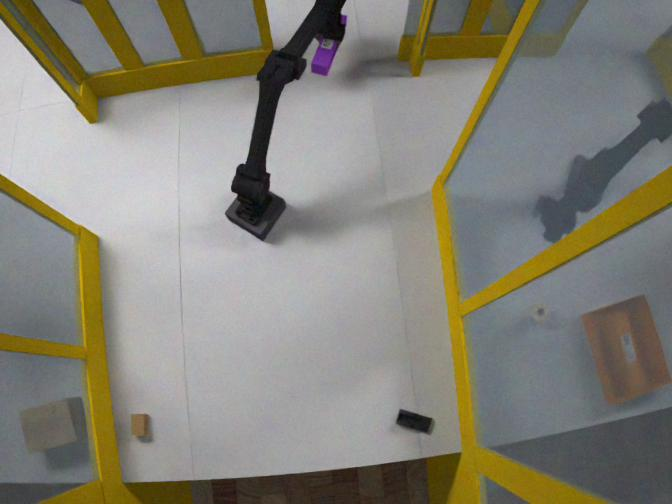

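Request:
move(arm2={"target":[-0.52,0.0,0.775,0,-0.574,0.819,0],"speed":0.15}, cameras=[])

Request:
move(arm2={"target":[-0.52,0.0,0.738,0,-0.574,0.819,0],"speed":0.06}, cameras=[])

Request:
move(arm2={"joints":{"gripper_m":0.09}}, cameras=["arm2_cam_wrist","cam_arm7"])

Request:
move(arm2={"target":[-0.52,-0.01,0.88,0,-0.574,0.819,0]}, cameras=[])

Request:
move(arm2={"target":[-0.656,-0.253,1.0,0,-0.574,0.819,0]}, cameras=["cam_arm7"])

Request:
move(arm2={"joints":{"joint1_rad":-0.2}}, arm7={"joints":{"joint1_rad":-1.087,"joint6_rad":0.19}}, cameras=["cam_arm7"])

Scene clock: 799.03 s.
Joint torques (N m): arm1=[1.73 -10.29 7.94 -0.08 0.13 0.08] | arm2=[0.56 -27.22 8.64 0.88 -0.03 -0.19] | arm3=[0.32 -14.45 9.21 -0.29 -0.19 -0.2] | arm4=[0.62 -9.7 9.61 -0.21 -0.07 -0.02] | arm5=[-0.56 -9.64 6.94 -0.23 -0.11 0.01] | arm6=[-0.15 -9.99 8.24 -0.16 0.08 -0.14] | arm7=[0.03 -9.76 9.78 -0.25 -0.01 0.2] | arm8=[1.73 -11.34 9.5 -0.49 -0.06 -0.04]
Heat: arm1: hottest joint3_rad 38 °C; arm2: hottest joint3_rad 44 °C; arm3: hottest joint3_rad 35 °C; arm4: hottest joint3_rad 50 °C; arm5: hottest joint3_rad 40 °C; arm6: hottest joint3_rad 39 °C; arm7: hottest joint3_rad 44 °C; arm8: hottest joint3_rad 40 °C.
move: arm2 done
Joint velocities: within noise
arm1, arm3, arm4, arm5, arm6, arm8: as last shown
arm2.joint_positions: joint1_rad=-1.406 joint2_rad=+2.379 joint3_rad=+2.061 joint4_rad=-1.268 joint5_rad=+0.001 joint6_rad=-0.130 gripper_m=+0.05888
arm2.joint_status: not commanded
arm2.hand: x=-0.5198 y=-0.0062 z=+0.7755 quat_wxyz=(+0.007, +0.567, -0.824, +0.003) (m; scene frame)
arm2.hand_target: x=-0.5201 y=-0.0001 z=+0.7751 quat_wxyz=(+0.000, +0.574, -0.819, +0.000) (m; scene frame)
arm2.hand_status: done (0.006 m and 1.3 deg from the pose sent, 0.099 m and 1.5 deg at the start)
arm7.joint_positions: joint1_rad=+0.996 joint2_rad=+1.445 joint3_rad=+1.304 joint4_rad=-1.409 joint5_rad=-0.001 joint6_rad=+0.182 gripper_m=+0.09010
arm7.joint_status: not commanded
arm7.hand: x=-0.0254 y=+0.7622 z=+1.0143 quat_wxyz=(-0.009, +0.087, -0.996, -0.005) (m; scene frame)
arm7.hand_target: x=-0.0291 y=+0.7625 z=+1.0111 quat_wxyz=(+0.000, +0.085, -0.996, -0.002) (m; scene frame)
arm7.hand_status: not commanded
pictures: none
No camera images: "cameras" was empty.

Scene clock: 800.23 s.
Joint torques (N m): arm1=[1.79 -10.23 7.95 -0.09 0.11 0.06] | arm2=[0.56 -25.82 7.95 0.99 -0.04 -0.18] | arm3=[0.5 -14.51 9.22 -0.32 -0.2 -0.2] | arm4=[0.62 -9.7 9.62 -0.2 -0.07 -0.02] | arm5=[-1.32 -9.64 6.87 -0.23 -0.16 0.03] | arm6=[-0.15 -9.99 8.25 -0.18 0.08 -0.14] | arm7=[0.09 -9.88 9.77 -0.24 0 0.2] | arm8=[1.79 -11.16 9.5 -0.57 -0.07 -0.06]
Heat: arm1: hottest joint3_rad 38 °C; arm2: hottest joint3_rad 43 °C; arm3: hottest joint3_rad 35 °C; arm4: hottest joint3_rad 50 °C; arm5: hottest joint3_rad 40 °C; arm6: hottest joint3_rad 39 °C; arm7: hottest joint3_rad 44 °C; arm8: hottest joint3_rad 40 °C.
move: arm2 off_target
Joint velocities: within noise
arm1, arm3, arm4, arm5, arm6, arm7, arm8: as last shown
arm2.joint_positions: joint1_rad=-1.406 joint2_rad=+2.405 joint3_rad=+2.044 joint4_rad=-1.204 joint5_rad=+0.001 joint6_rad=-0.131 gripper_m=+0.05888
arm2.joint_status: not commanded
arm2.hand: x=-0.5174 y=-0.0017 z=+0.7519 quat_wxyz=(-0.003, +0.567, -0.824, -0.001) (m; scene frame)
arm2.hand_target: x=-0.5201 y=-0.0003 z=+0.7382 quat_wxyz=(+0.000, +0.574, -0.819, +0.000) (m; scene frame)
arm2.hand_status: off_target (0.014 m and 1.0 deg from the pose sent, 0.038 m and 1.3 deg at the start)
pictures: none
No camera images: "cameras" was empty.

Scene clock: 800.87 s.
Joint torques (N m): arm1=[1.73 -10.34 7.98 -0.06 0.11 0.06] | arm2=[0.56 -25.88 7.95 0.96 -0.04 -0.18] | arm3=[0.44 -14.45 9.24 -0.32 -0.2 -0.2] | arm4=[0.62 -9.7 9.61 -0.2 -0.07 -0.02] | arm5=[-0.67 -9.99 7.01 -0.18 -0.12 0.04] | arm6=[-0.21 -9.93 8.25 -0.16 0.09 -0.14] | arm7=[0.03 -9.99 9.76 -0.24 0 0.21] | arm8=[1.61 -11.28 9.48 -0.55 -0.06 -0.03]
Heat: arm1: hottest joint3_rad 38 °C; arm2: hottest joint3_rad 43 °C; arm3: hottest joint3_rad 35 °C; arm4: hottest joint3_rad 50 °C; arm5: hottest joint3_rad 40 °C; arm6: hottest joint3_rad 39 °C; arm7: hottest joint3_rad 44 °C; arm8: hottest joint3_rad 40 °C.
move: arm2 done
Joint velocities: within noise
arm1.joint_positions: joint1_rad=-0.007 joint2_rad=+1.440 joint3_rad=+1.352 joint4_rad=-1.467 joint5_rad=+0.006 joint6_rad=-0.048 gripper_m=+0.08790
arm1.joint_status: not commanded
arm1.hand: x=-1.7673 y=-0.7823 z=+1.0046 quat_wxyz=(-0.010, -0.190, -0.982, +0.010) (m; scene frame)
arm1.hand_target: x=-1.7713 y=-0.7774 z=+0.9997 quat_wxyz=(+0.002, -0.190, -0.982, +0.007) (m; scene frame)
arm1.hand_status: not commanded
arm2.joint_positions: joint1_rad=-1.406 joint2_rad=+2.405 joint3_rad=+2.044 joint4_rad=-1.204 joint5_rad=+0.001 joint6_rad=-0.132 gripper_m=+0.08983
arm2.joint_status: all done
arm2.hand: x=-0.5173 y=-0.0016 z=+0.7516 quat_wxyz=(-0.003, +0.567, -0.823, -0.001) (m; scene frame)
arm2.hand_target: x=-0.5201 y=-0.0003 z=+0.7382 quat_wxyz=(+0.000, +0.574, -0.819, +0.000) (m; scene frame)
arm2.hand_status: not commanded
arm3, arm5, arm6, arm7, arm8: as last shown
arm4.joint_positions: joint1_rad=-0.007 joint2_rad=+1.425 joint3_rad=+1.374 joint4_rad=-1.500 joint5_rad=-0.016 joint6_rad=+0.018 gripper_m=+0.08793
arm4.joint_status: not commanded
arm4.hand: x=+1.9348 y=-0.2670 z=+0.9975 quat_wxyz=(+0.002, +0.447, -0.894, -0.010) (m; scene frame)
arm4.hand_target: x=+1.9300 y=-0.2691 z=+0.9936 quat_wxyz=(+0.011, +0.453, -0.891, -0.005) (m; scene frame)
arm4.hand_status: not commanded
pictures: arm2_cam_wrist, cam_arm7
camera_calibration:
arm2_cam_wrist: T_world_to_cam=[[0.932358, -0.361277, 0.0137286, 0.470253], [-0.302197, -0.757919, 0.578131, -0.587672], [-0.19846, -0.543174, -0.815828, 0.630198], [0, 0, 0, 1]] pos_world=[-0.490967, 0.0667899, 0.847429]

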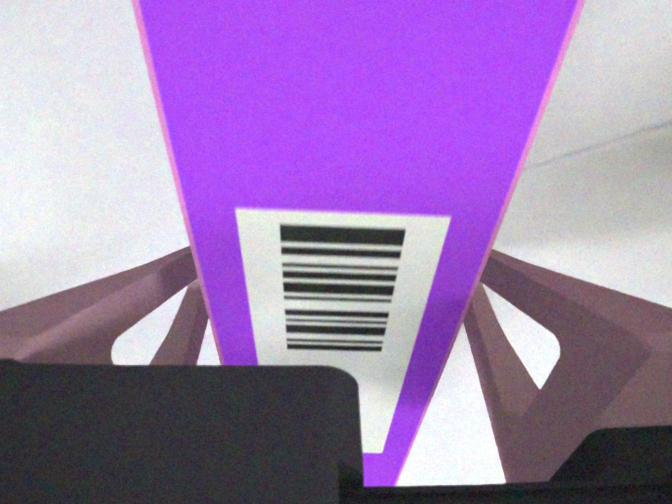

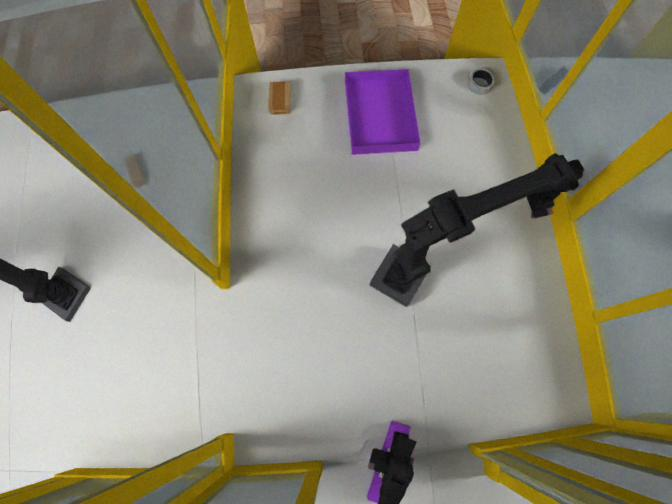

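Scene clock: 802.33 s.
Joint torques (N m): arm1=[1.73 -10.17 7.92 -0.13 0.11 0.06] | arm2=[0.03 -25.05 11.23 0.12 -0.04 -0.2] | arm3=[0.38 -14.45 9.24 -0.31 -0.2 -0.21] | arm4=[0.62 -9.64 9.61 -0.21 -0.07 -0.02] | arm5=[-0.85 -9.7 6.9 -0.27 -0.17 0.02] | arm6=[-0.09 -9.99 8.25 -0.16 0.09 -0.14] | arm7=[0.09 -9.93 9.78 -0.23 -0.01 0.2] | arm8=[1.9 -11.22 9.48 -0.51 -0.07 -0.04]
Heat: arm1: hottest joint3_rad 38 °C; arm2: hottest joint3_rad 43 °C; arm3: hottest joint3_rad 35 °C; arm4: hottest joint3_rad 50 °C; arm5: hottest joint3_rad 40 °C; arm6: hottest joint3_rad 39 °C; arm7: hottest joint3_rad 44 °C; arm8: hottest joint3_rad 40 °C.
move: arm2 done
Joint velocities: within noise
arm1, arm3, arm4, arm7: as last shown
arm2.joint_positions: joint1_rad=-1.406 joint2_rad=+2.256 joint3_rad=+2.114 joint4_rad=-1.438 joint5_rad=+0.001 joint6_rad=-0.136 gripper_m=+0.08992
arm2.joint_status: not commanded
arm2.hand: x=-0.5253 y=-0.0166 z=+0.8784 quat_wxyz=(+0.004, +0.569, -0.822, +0.002) (m; scene frame)
arm2.hand_target: x=-0.5201 y=-0.0103 z=+0.8801 quat_wxyz=(+0.000, +0.574, -0.819, +0.000) (m; scene frame)
arm2.hand_status: done (0.009 m and 0.8 deg from the pose sent, 0.129 m and 1.0 deg at the start)
arm5.joint_positions: joint1_rad=+0.002 joint2_rad=+1.451 joint3_rad=+1.293 joint4_rad=-1.404 joint5_rad=+0.002 joint6_rad=-0.007 gripper_m=+0.08990
arm5.joint_status: not commanded
arm5.hand: x=+1.7549 y=+0.7523 z=+0.9983 quat_wxyz=(-0.005, +0.992, -0.126, -0.003) (m; scene frame)
arm5.hand_target: x=+1.7572 y=+0.7522 z=+1.0021 quat_wxyz=(-0.005, +0.991, -0.130, -0.002) (m; scene frame)
arm5.hand_status: not commanded
arm6.joint_positions: joint1_rad=-0.006 joint2_rad=+1.475 joint3_rad=+1.229 joint4_rad=-1.335 joint5_rad=-0.001 joint6_rad=+0.120 gripper_m=+0.08990
arm6.joint_status: not commanded
arm6.hand: x=+1.1920 y=+0.3823 z=+0.9920 quat_wxyz=(+0.005, -0.363, -0.932, -0.002) (m; scene frame)
arm6.hand_target: x=+1.1915 y=+0.3854 z=+0.9998 quat_wxyz=(+0.000, -0.358, -0.934, +0.000) (m; scene frame)
arm6.hand_status: not commanded
arm8.joint_positions: joint1_rad=-0.948 joint2_rad=+1.440 joint3_rad=+1.373 joint4_rad=-1.490 joint5_rad=+0.000 joint6_rad=+0.103 gripper_m=+0.08994
arm8.joint_status: not commanded
arm8.hand: x=-2.0852 y=+0.6489 z=+1.0011 quat_wxyz=(-0.001, -0.999, +0.043, +0.007) (m; scene frame)
arm8.hand_target: x=-2.0812 y=+0.6497 z=+0.9996 quat_wxyz=(+0.000, -0.999, +0.043, +0.000) (m; scene frame)
arm8.hand_status: not commanded
pictures: none
No camera images: "cameras" was empty.

Scene clock: 804.43 s.
Joint torques (N m): arm1=[1.38 -10.05 7.97 -0.14 0.12 0.06] | arm2=[0.67 -13.22 8.13 0.18 -0.04 -0.12] | arm3=[0.32 -14.51 9.26 -0.32 -0.19 -0.2] | arm4=[0.62 -9.64 9.61 -0.2 -0.07 -0.02] | arm5=[-0.97 -9.64 6.89 -0.31 -0.12 0.06] | arm6=[-0.15 -9.99 8.25 -0.16 0.09 -0.14] | arm7=[0.09 -9.88 9.8 -0.25 -0.01 0.2] | arm8=[1.79 -11.22 9.46 -0.59 -0.08 -0.05]
Heat: arm1: hottest joint3_rad 38 °C; arm2: hottest joint3_rad 43 °C; arm3: hottest joint3_rad 35 °C; arm4: hottest joint3_rad 50 °C; arm5: hottest joint3_rad 40 °C; arm6: hottest joint3_rad 39 °C; arm7: hottest joint3_rad 44 °C; arm8: hottest joint3_rad 40 °C.
move: arm2 done
Joint velocities: within noise
arm1, arm3, arm4, arm5, arm6, arm7, arm8: as last shown
arm2.joint_positions: joint1_rad=-1.406 joint2_rad=+1.446 joint3_rad=+1.278 joint4_rad=-1.386 joint5_rad=+0.001 joint6_rad=-0.136 gripper_m=+0.08992
arm2.joint_status: not commanded
arm2.hand: x=-0.6524 y=-0.2516 z=+1.0026 quat_wxyz=(-0.008, +0.569, -0.822, -0.004) (m; scene frame)
arm2.hand_target: x=-0.6559 y=-0.2530 z=+1.0000 quat_wxyz=(+0.000, +0.574, -0.819, +0.000) (m; scene frame)
arm2.hand_status: done (0.005 m and 1.2 deg from the pose sent, 0.296 m and 0.8 deg at the start)
pictures: cam_arm7

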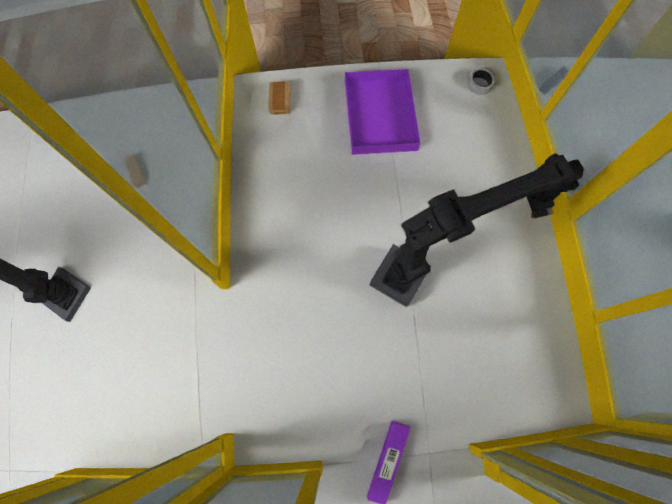

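Scene clock: 806.53 s.
Joint torques (N m): arm1=[1.79 -10.23 7.95 -0.1 0.12 0.06] | arm2=[0.44 -13.22 8.13 0.18 -0.01 -0.11] | arm3=[0.26 -14.51 9.25 -0.27 -0.21 -0.2] | arm4=[0.62 -9.64 9.61 -0.21 -0.07 -0.02] | arm5=[-0.79 -10.05 7.05 -0.13 -0.14 0.03] | arm6=[-0.15 -9.99 8.24 -0.16 0.09 -0.15] | arm7=[-0.62 -10.34 9.78 -0.28 -0.04 0.19] | arm8=[1.55 -11.4 9.54 -0.57 -0.05 -0.04]
Heat: arm1: hottest joint3_rad 38 °C; arm2: hottest joint3_rad 43 °C; arm3: hottest joint3_rad 35 °C; arm4: hottest joint3_rad 50 °C; arm5: hottest joint3_rad 40 °C; arm6: hottest joint3_rad 39 °C; arm7: hottest joint3_rad 44 °C; arm8: hottest joint3_rad 40 °C.
move: arm2 done; arm7 done
Joint velocities: within noise
arm1, arm3, arm4, arm5, arm6, arm8: as last shown
arm2.joint_positions: joint1_rad=-0.203 joint2_rad=+1.446 joint3_rad=+1.278 joint4_rad=-1.386 joint5_rad=+0.001 joint6_rad=-0.136 gripper_m=+0.08994
arm2.joint_status: all done
arm2.hand: x=-1.1283 y=-0.3014 z=+1.0027 quat_wxyz=(-0.005, +0.935, -0.356, -0.007) (m; scene frame)
arm2.hand_target: x=-1.1273 y=-0.3044 z=+1.0001 quat_wxyz=(-0.001, +0.936, -0.352, +0.000) (m; scene frame)
arm2.hand_status: not commanded
arm7.joint_positions: joint1_rad=-1.084 joint2_rad=+1.452 joint3_rad=+1.304 joint4_rad=-1.409 joint5_rad=+0.000 joint6_rad=+0.182 gripper_m=+0.09010
arm7.joint_status: all done
arm7.hand: x=-0.4890 y=+0.1940 z=+1.0104 quat_wxyz=(-0.003, -0.815, -0.579, +0.004) (m; scene frame)
arm7.hand_target: x=-0.4895 y=+0.1980 z=+1.0098 quat_wxyz=(+0.001, -0.818, -0.575, +0.000) (m; scene frame)
arm7.hand_status: not commanded
pictures: cam_arm7

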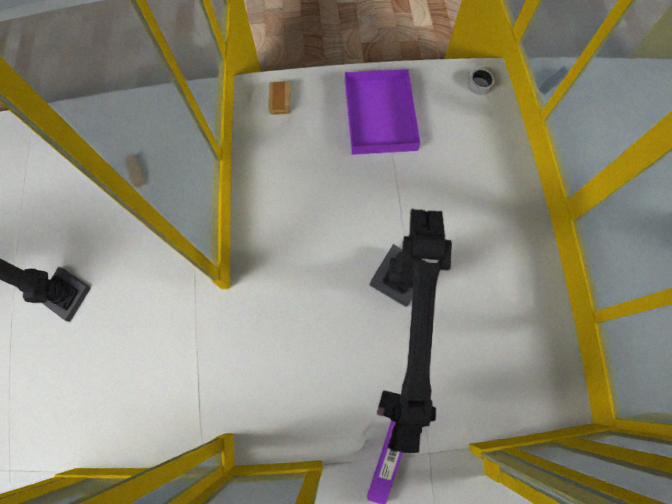

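Request:
move(arm7={"target":[-0.52,-0.01,0.88,0,0.819,0.574,0]}, cameras=["arm7_cam_wrist"])

Scene clock: 811.83 s.
Joint torques (N m): arm1=[1.73 -10.05 7.9 -0.09 0.13 0.07] | arm2=[0.44 -13.16 8.13 0.23 -0.02 -0.11] | arm3=[0.26 -14.56 9.25 -0.29 -0.2 -0.21] | arm4=[0.62 -9.64 9.62 -0.2 -0.07 -0.02] | arm5=[-1.08 -10.23 6.82 -0.1 -0.15 0.01] | arm6=[-0.09 -9.99 8.24 -0.16 0.09 -0.14] | arm7=[-0.15 -16.32 14.61 -0.27 -0.09 0.22] | arm8=[1.67 -11.28 9.5 -0.53 -0.07 -0.05]
Heat: arm1: hottest joint3_rad 38 °C; arm2: hottest joint3_rad 43 °C; arm3: hottest joint3_rad 35 °C; arm4: hottest joint3_rad 50 °C; arm5: hottest joint3_rad 40 °C; arm6: hottest joint3_rad 39 °C; arm7: hottest joint3_rad 44 °C; arm8: hottest joint3_rad 40 °C.
move: arm7 off_target
Joint velocities: within noise
arm1, arm2, arm4, arm5, arm6, arm8: as last shown
arm2.joint_positions: joint1_rad=-0.203 joint2_rad=+1.446 joint3_rad=+1.278 joint4_rad=-1.388 joint5_rad=+0.001 joint6_rad=-0.136 gripper_m=+0.08994
arm2.hand: x=-1.1281 y=-0.3017 z=+1.0027 quat_wxyz=(-0.004, +0.935, -0.356, -0.007) (m; scene frame)
arm3.joint_positions: joint1_rad=+1.188 joint2_rad=+1.451 joint3_rad=+1.386 joint4_rad=-1.504 joint5_rad=-0.006 joint6_rad=-0.385 gripper_m=+0.08998
arm3.joint_status: not commanded
arm3.hand: x=+0.0778 y=-0.8462 z=+0.9924 quat_wxyz=(+0.002, +0.886, +0.463, +0.003) (m; scene frame)
arm3.hand_target: x=+0.0841 y=-0.8482 z=+0.9977 quat_wxyz=(+0.003, +0.880, +0.475, +0.003) (m; scene frame)
arm3.hand_status: not commanded
arm7.joint_positions: joint1_rad=-1.084 joint2_rad=+2.055 joint3_rad=+1.738 joint4_rad=-1.285 joint5_rad=+0.000 joint6_rad=+0.186 gripper_m=+0.09010
arm7.joint_status: not commanded
arm7.hand: x=-0.5178 y=+0.0087 z=+0.8667 quat_wxyz=(+0.013, -0.816, -0.578, -0.012) (m; scene frame)
arm7.hand_target: x=-0.5198 y=-0.0089 z=+0.8801 quat_wxyz=(+0.000, -0.819, -0.574, +0.000) (m; scene frame)
arm7.hand_status: off_target (0.023 m and 2.0 deg from the pose sent, 0.244 m and 0.9 deg at the start)
pictures: arm7_cam_wrist
camera_calibration:
arm7_cam_wrist: T_world_to_cam=[[-0.948144, 0.317195, 0.0202349, -0.514426], [0.265769, 0.756285, 0.59783, -0.380701], [0.174325, 0.572207, -0.801368, 0.901159], [0, 0, 0, 1]] pos_world=[-0.543666, -0.0645572, 0.960163]

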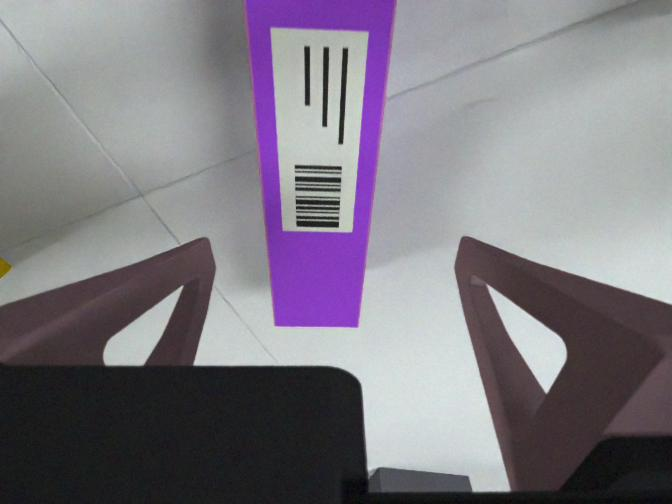

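Request:
move(arm7={"target":[-0.506,-0.008,0.80,0,0.819,0.574,0],"speed":0.15}, cameras=["arm7_cam_wrist"])

Scene clock: 820.07 s.
Joint torques (N m): arm1=[1.49 -10.05 7.88 -0.12 0.13 0.07] | arm2=[0.44 -13.22 8.13 0.21 -0.02 -0.11] | arm3=[0.26 -14.51 9.25 -0.32 -0.2 -0.21] | arm4=[0.62 -9.7 9.61 -0.2 -0.07 -0.02] | arm5=[-1.38 -9.35 7.04 -0.1 -0.16 0.01] | arm6=[-0.15 -9.99 8.25 -0.17 0.08 -0.15] | arm7=[0.26 -16.5 8.68 0.58 -0.07 0.22] | arm8=[1.73 -11.22 9.54 -0.55 -0.05 -0.04]
Heat: arm1: hottest joint3_rad 38 °C; arm2: hottest joint3_rad 42 °C; arm3: hottest joint3_rad 35 °C; arm4: hottest joint3_rad 50 °C; arm5: hottest joint3_rad 40 °C; arm6: hottest joint3_rad 39 °C; arm7: hottest joint3_rad 47 °C; arm8: hottest joint3_rad 40 °C.
move: arm7 off_target
Joint velocities: within noise
arm1, arm2, arm3, arm4, arm5, arm6, arm8: as last shown
arm7.joint_positions: joint1_rad=-1.070 joint2_rad=+2.127 joint3_rad=+1.700 joint4_rad=-1.134 joint5_rad=+0.000 joint6_rad=+0.207 gripper_m=+0.09010
arm7.joint_status: not commanded
arm7.hand: x=-0.5110 y=-0.0084 z=+0.8094 quat_wxyz=(-0.002, -0.818, -0.575, +0.002) (m; scene frame)
arm7.hand_target: x=-0.5060 y=-0.0079 z=+0.8002 quat_wxyz=(+0.000, -0.819, -0.574, +0.000) (m; scene frame)
arm7.hand_status: off_target (0.011 m and 0.4 deg from the pose sent, 0.070 m and 2.0 deg at the start)
pictures: arm7_cam_wrist
camera_calibration:
arm7_cam_wrist: T_world_to_cam=[[-0.945822, 0.32442, 0.0131538, -0.494415], [0.274671, 0.777865, 0.565227, -0.304216], [0.173139, 0.538217, -0.824831, 0.881922], [0, 0, 0, 1]] pos_world=[-0.536764, -0.0776282, 0.905891]

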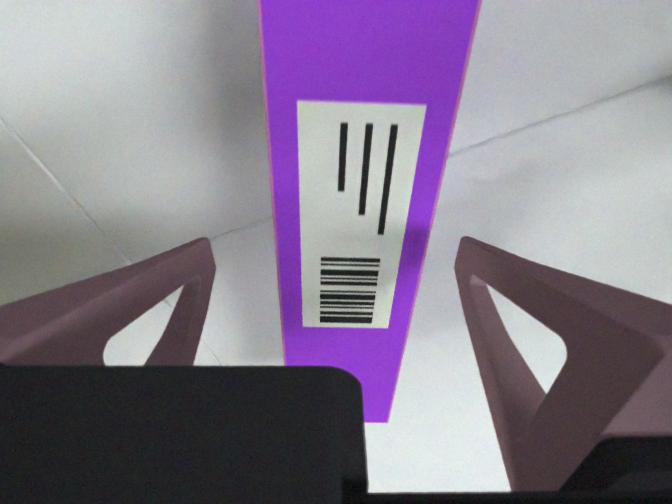

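Request:
move(arm7={"target":[-0.518,-0.018,0.744,0,0.819,0.574,0],"speed":0.12}, cameras=["arm7_cam_wrist"])

Request:
move(arm7={"joints":{"gripper_m":0.045}}, cameras=["arm7_cam_wrist","cam_arm7"])

Request:
zoom_image(camera="cam_arm7", region=[300, 40, 460, 180])

Scene clock: 827.67 s.
Joint torques (N m): arm1=[1.85 -10.7 7.99 -0.05 0.11 0.08] | arm2=[0.44 -13.22 8.13 0.23 -0.02 -0.11] | arm3=[0.32 -14.56 9.24 -0.34 -0.2 -0.2] | arm4=[0.62 -9.64 9.62 -0.2 -0.07 -0.02] | arm5=[-0.97 -9.7 6.95 -0.23 -0.12 0.03] | arm6=[-0.15 -9.93 8.24 -0.17 0.08 -0.14] | arm7=[-1.08 -17.14 9.32 0.49 -0.06 0.05] | arm8=[1.73 -11.16 9.48 -0.54 -0.08 -0.05]
Heat: arm1: hottest joint3_rad 38 °C; arm2: hottest joint3_rad 42 °C; arm3: hottest joint3_rad 35 °C; arm4: hottest joint3_rad 50 °C; arm5: hottest joint3_rad 40 °C; arm6: hottest joint3_rad 39 °C; arm7: hottest joint3_rad 47 °C; arm8: hottest joint3_rad 40 °C.
move: arm7 done
Joint velocities: arm1=[within noise] | arm2=[-0.015 -0.005 0.012 0.002 -0.11 0.154 0.001] | arm3=[within noise] | arm4=[within noise] | arm5=[within noise] | arm6=[within noise] | arm7=[within noise] | arm8=[within noise]
arm1, arm2, arm3, arm4, arm5, arm6, arm8: as last shown
arm7.joint_positions: joint1_rad=-1.070 joint2_rad=+2.227 joint3_rad=+1.700 joint4_rad=-1.049 joint5_rad=+0.000 joint6_rad=+0.208 gripper_m=+0.09010
arm7.joint_status: not commanded
arm7.hand: x=-0.5119 y=-0.0142 z=+0.7483 quat_wxyz=(+0.003, -0.818, -0.575, -0.003) (m; scene frame)
arm7.hand_target: x=-0.5180 y=-0.0179 z=+0.7441 quat_wxyz=(+0.000, -0.819, -0.574, +0.000) (m; scene frame)
arm7.hand_status: done (0.008 m and 0.5 deg from the pose sent, 0.066 m and 0.4 deg at the start)
pictures: arm7_cam_wrist
camera_calibration:
arm7_cam_wrist: T_world_to_cam=[[-0.945722, 0.324584, 0.0159808, -0.494624], [0.273799, 0.769336, 0.577197, -0.274485], [0.175054, 0.550244, -0.816448, 0.829668], [0, 0, 0, 1]] pos_world=[-0.53786, -0.0848017, 0.843717]

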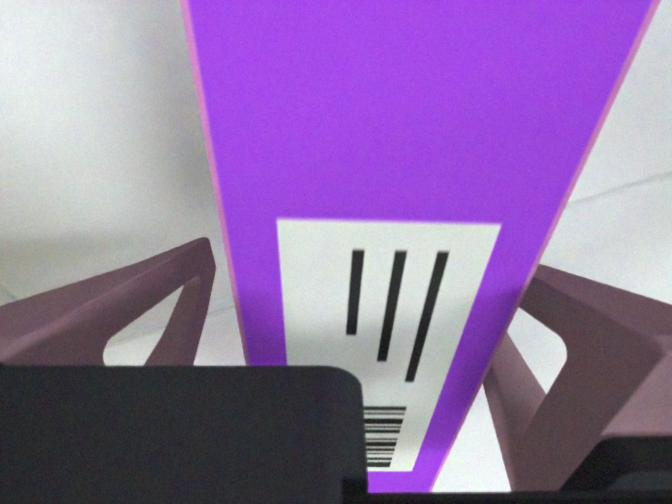

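Scene clock: 828.27 s.
Joint torques (N m): arm1=[2.08 -10.17 7.94 -0.13 0.14 0.08] | arm2=[0.44 -13.22 8.13 0.23 -0.02 -0.11] | arm3=[0.32 -14.56 9.24 -0.31 -0.2 -0.21] | arm4=[0.62 -9.64 9.61 -0.2 -0.07 -0.02] | arm5=[-1.08 -9.99 6.8 -0.25 -0.15 0.04] | arm6=[-0.15 -10.05 8.24 -0.18 0.09 -0.14] | arm7=[-1.14 -17.26 9.44 0.51 -0.08 0.05] | arm8=[1.67 -11.34 9.46 -0.53 -0.07 -0.04]
Heat: arm1: hottest joint3_rad 38 °C; arm2: hottest joint3_rad 42 °C; arm3: hottest joint3_rad 35 °C; arm4: hottest joint3_rad 50 °C; arm5: hottest joint3_rad 40 °C; arm6: hottest joint3_rad 39 °C; arm7: hottest joint3_rad 47 °C; arm8: hottest joint3_rad 40 °C.
move: arm7 off_target
Joint velocities: within noise
arm1, arm2, arm3, arm4, arm5, arm6, arm8: as last shown
arm7.joint_positions: joint1_rad=-1.070 joint2_rad=+2.227 joint3_rad=+1.700 joint4_rad=-1.049 joint5_rad=+0.000 joint6_rad=+0.208 gripper_m=+0.06047
arm7.joint_status: gripper_m off_target (ended at +0.06050, target +0.04500)
arm7.hand: x=-0.5119 y=-0.0142 z=+0.7483 quat_wxyz=(+0.003, -0.818, -0.575, -0.003) (m; scene frame)
arm7.hand_target: x=-0.5180 y=-0.0179 z=+0.7441 quat_wxyz=(+0.000, -0.819, -0.574, +0.000) (m; scene frame)
arm7.hand_status: not commanded
pictures: arm7_cam_wrist, cam_arm7
camera_calibration:
arm7_cam_wrist: T_world_to_cam=[[-0.945722, 0.324584, 0.0159808, -0.494624], [0.273799, 0.769336, 0.577197, -0.274485], [0.175054, 0.550244, -0.816448, 0.829668], [0, 0, 0, 1]] pos_world=[-0.53786, -0.0848017, 0.843717]

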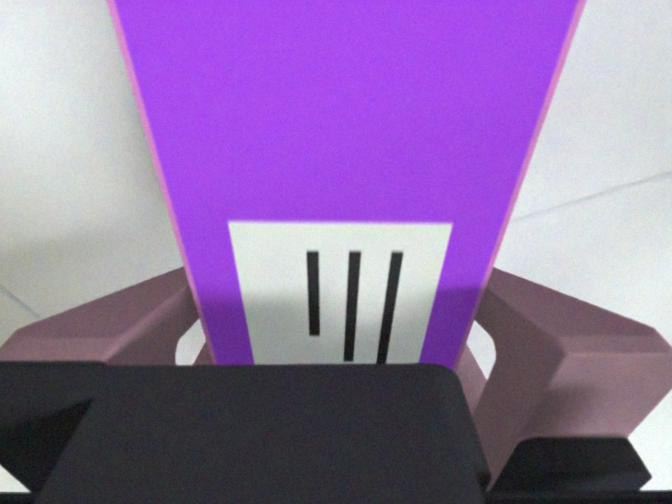

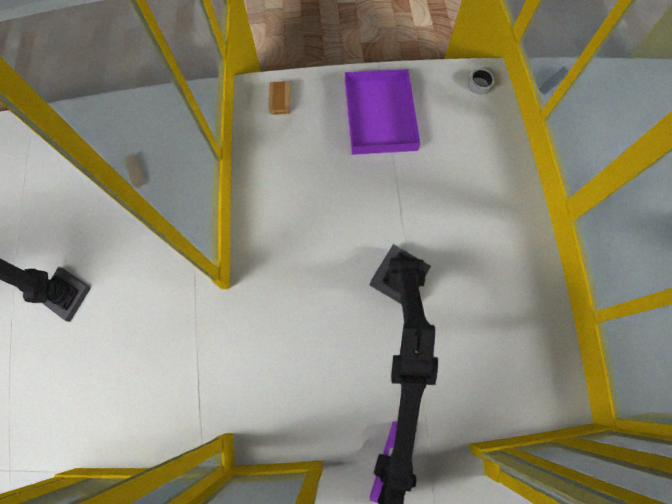

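Scaled by 3.150.

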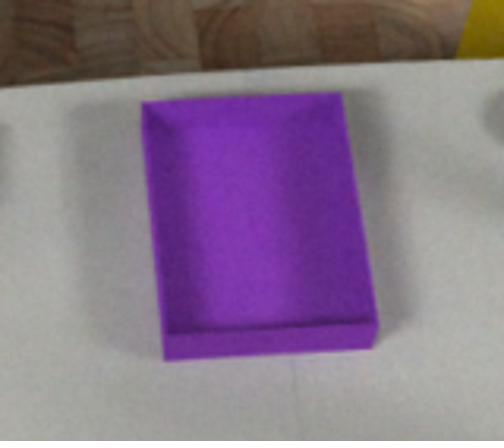

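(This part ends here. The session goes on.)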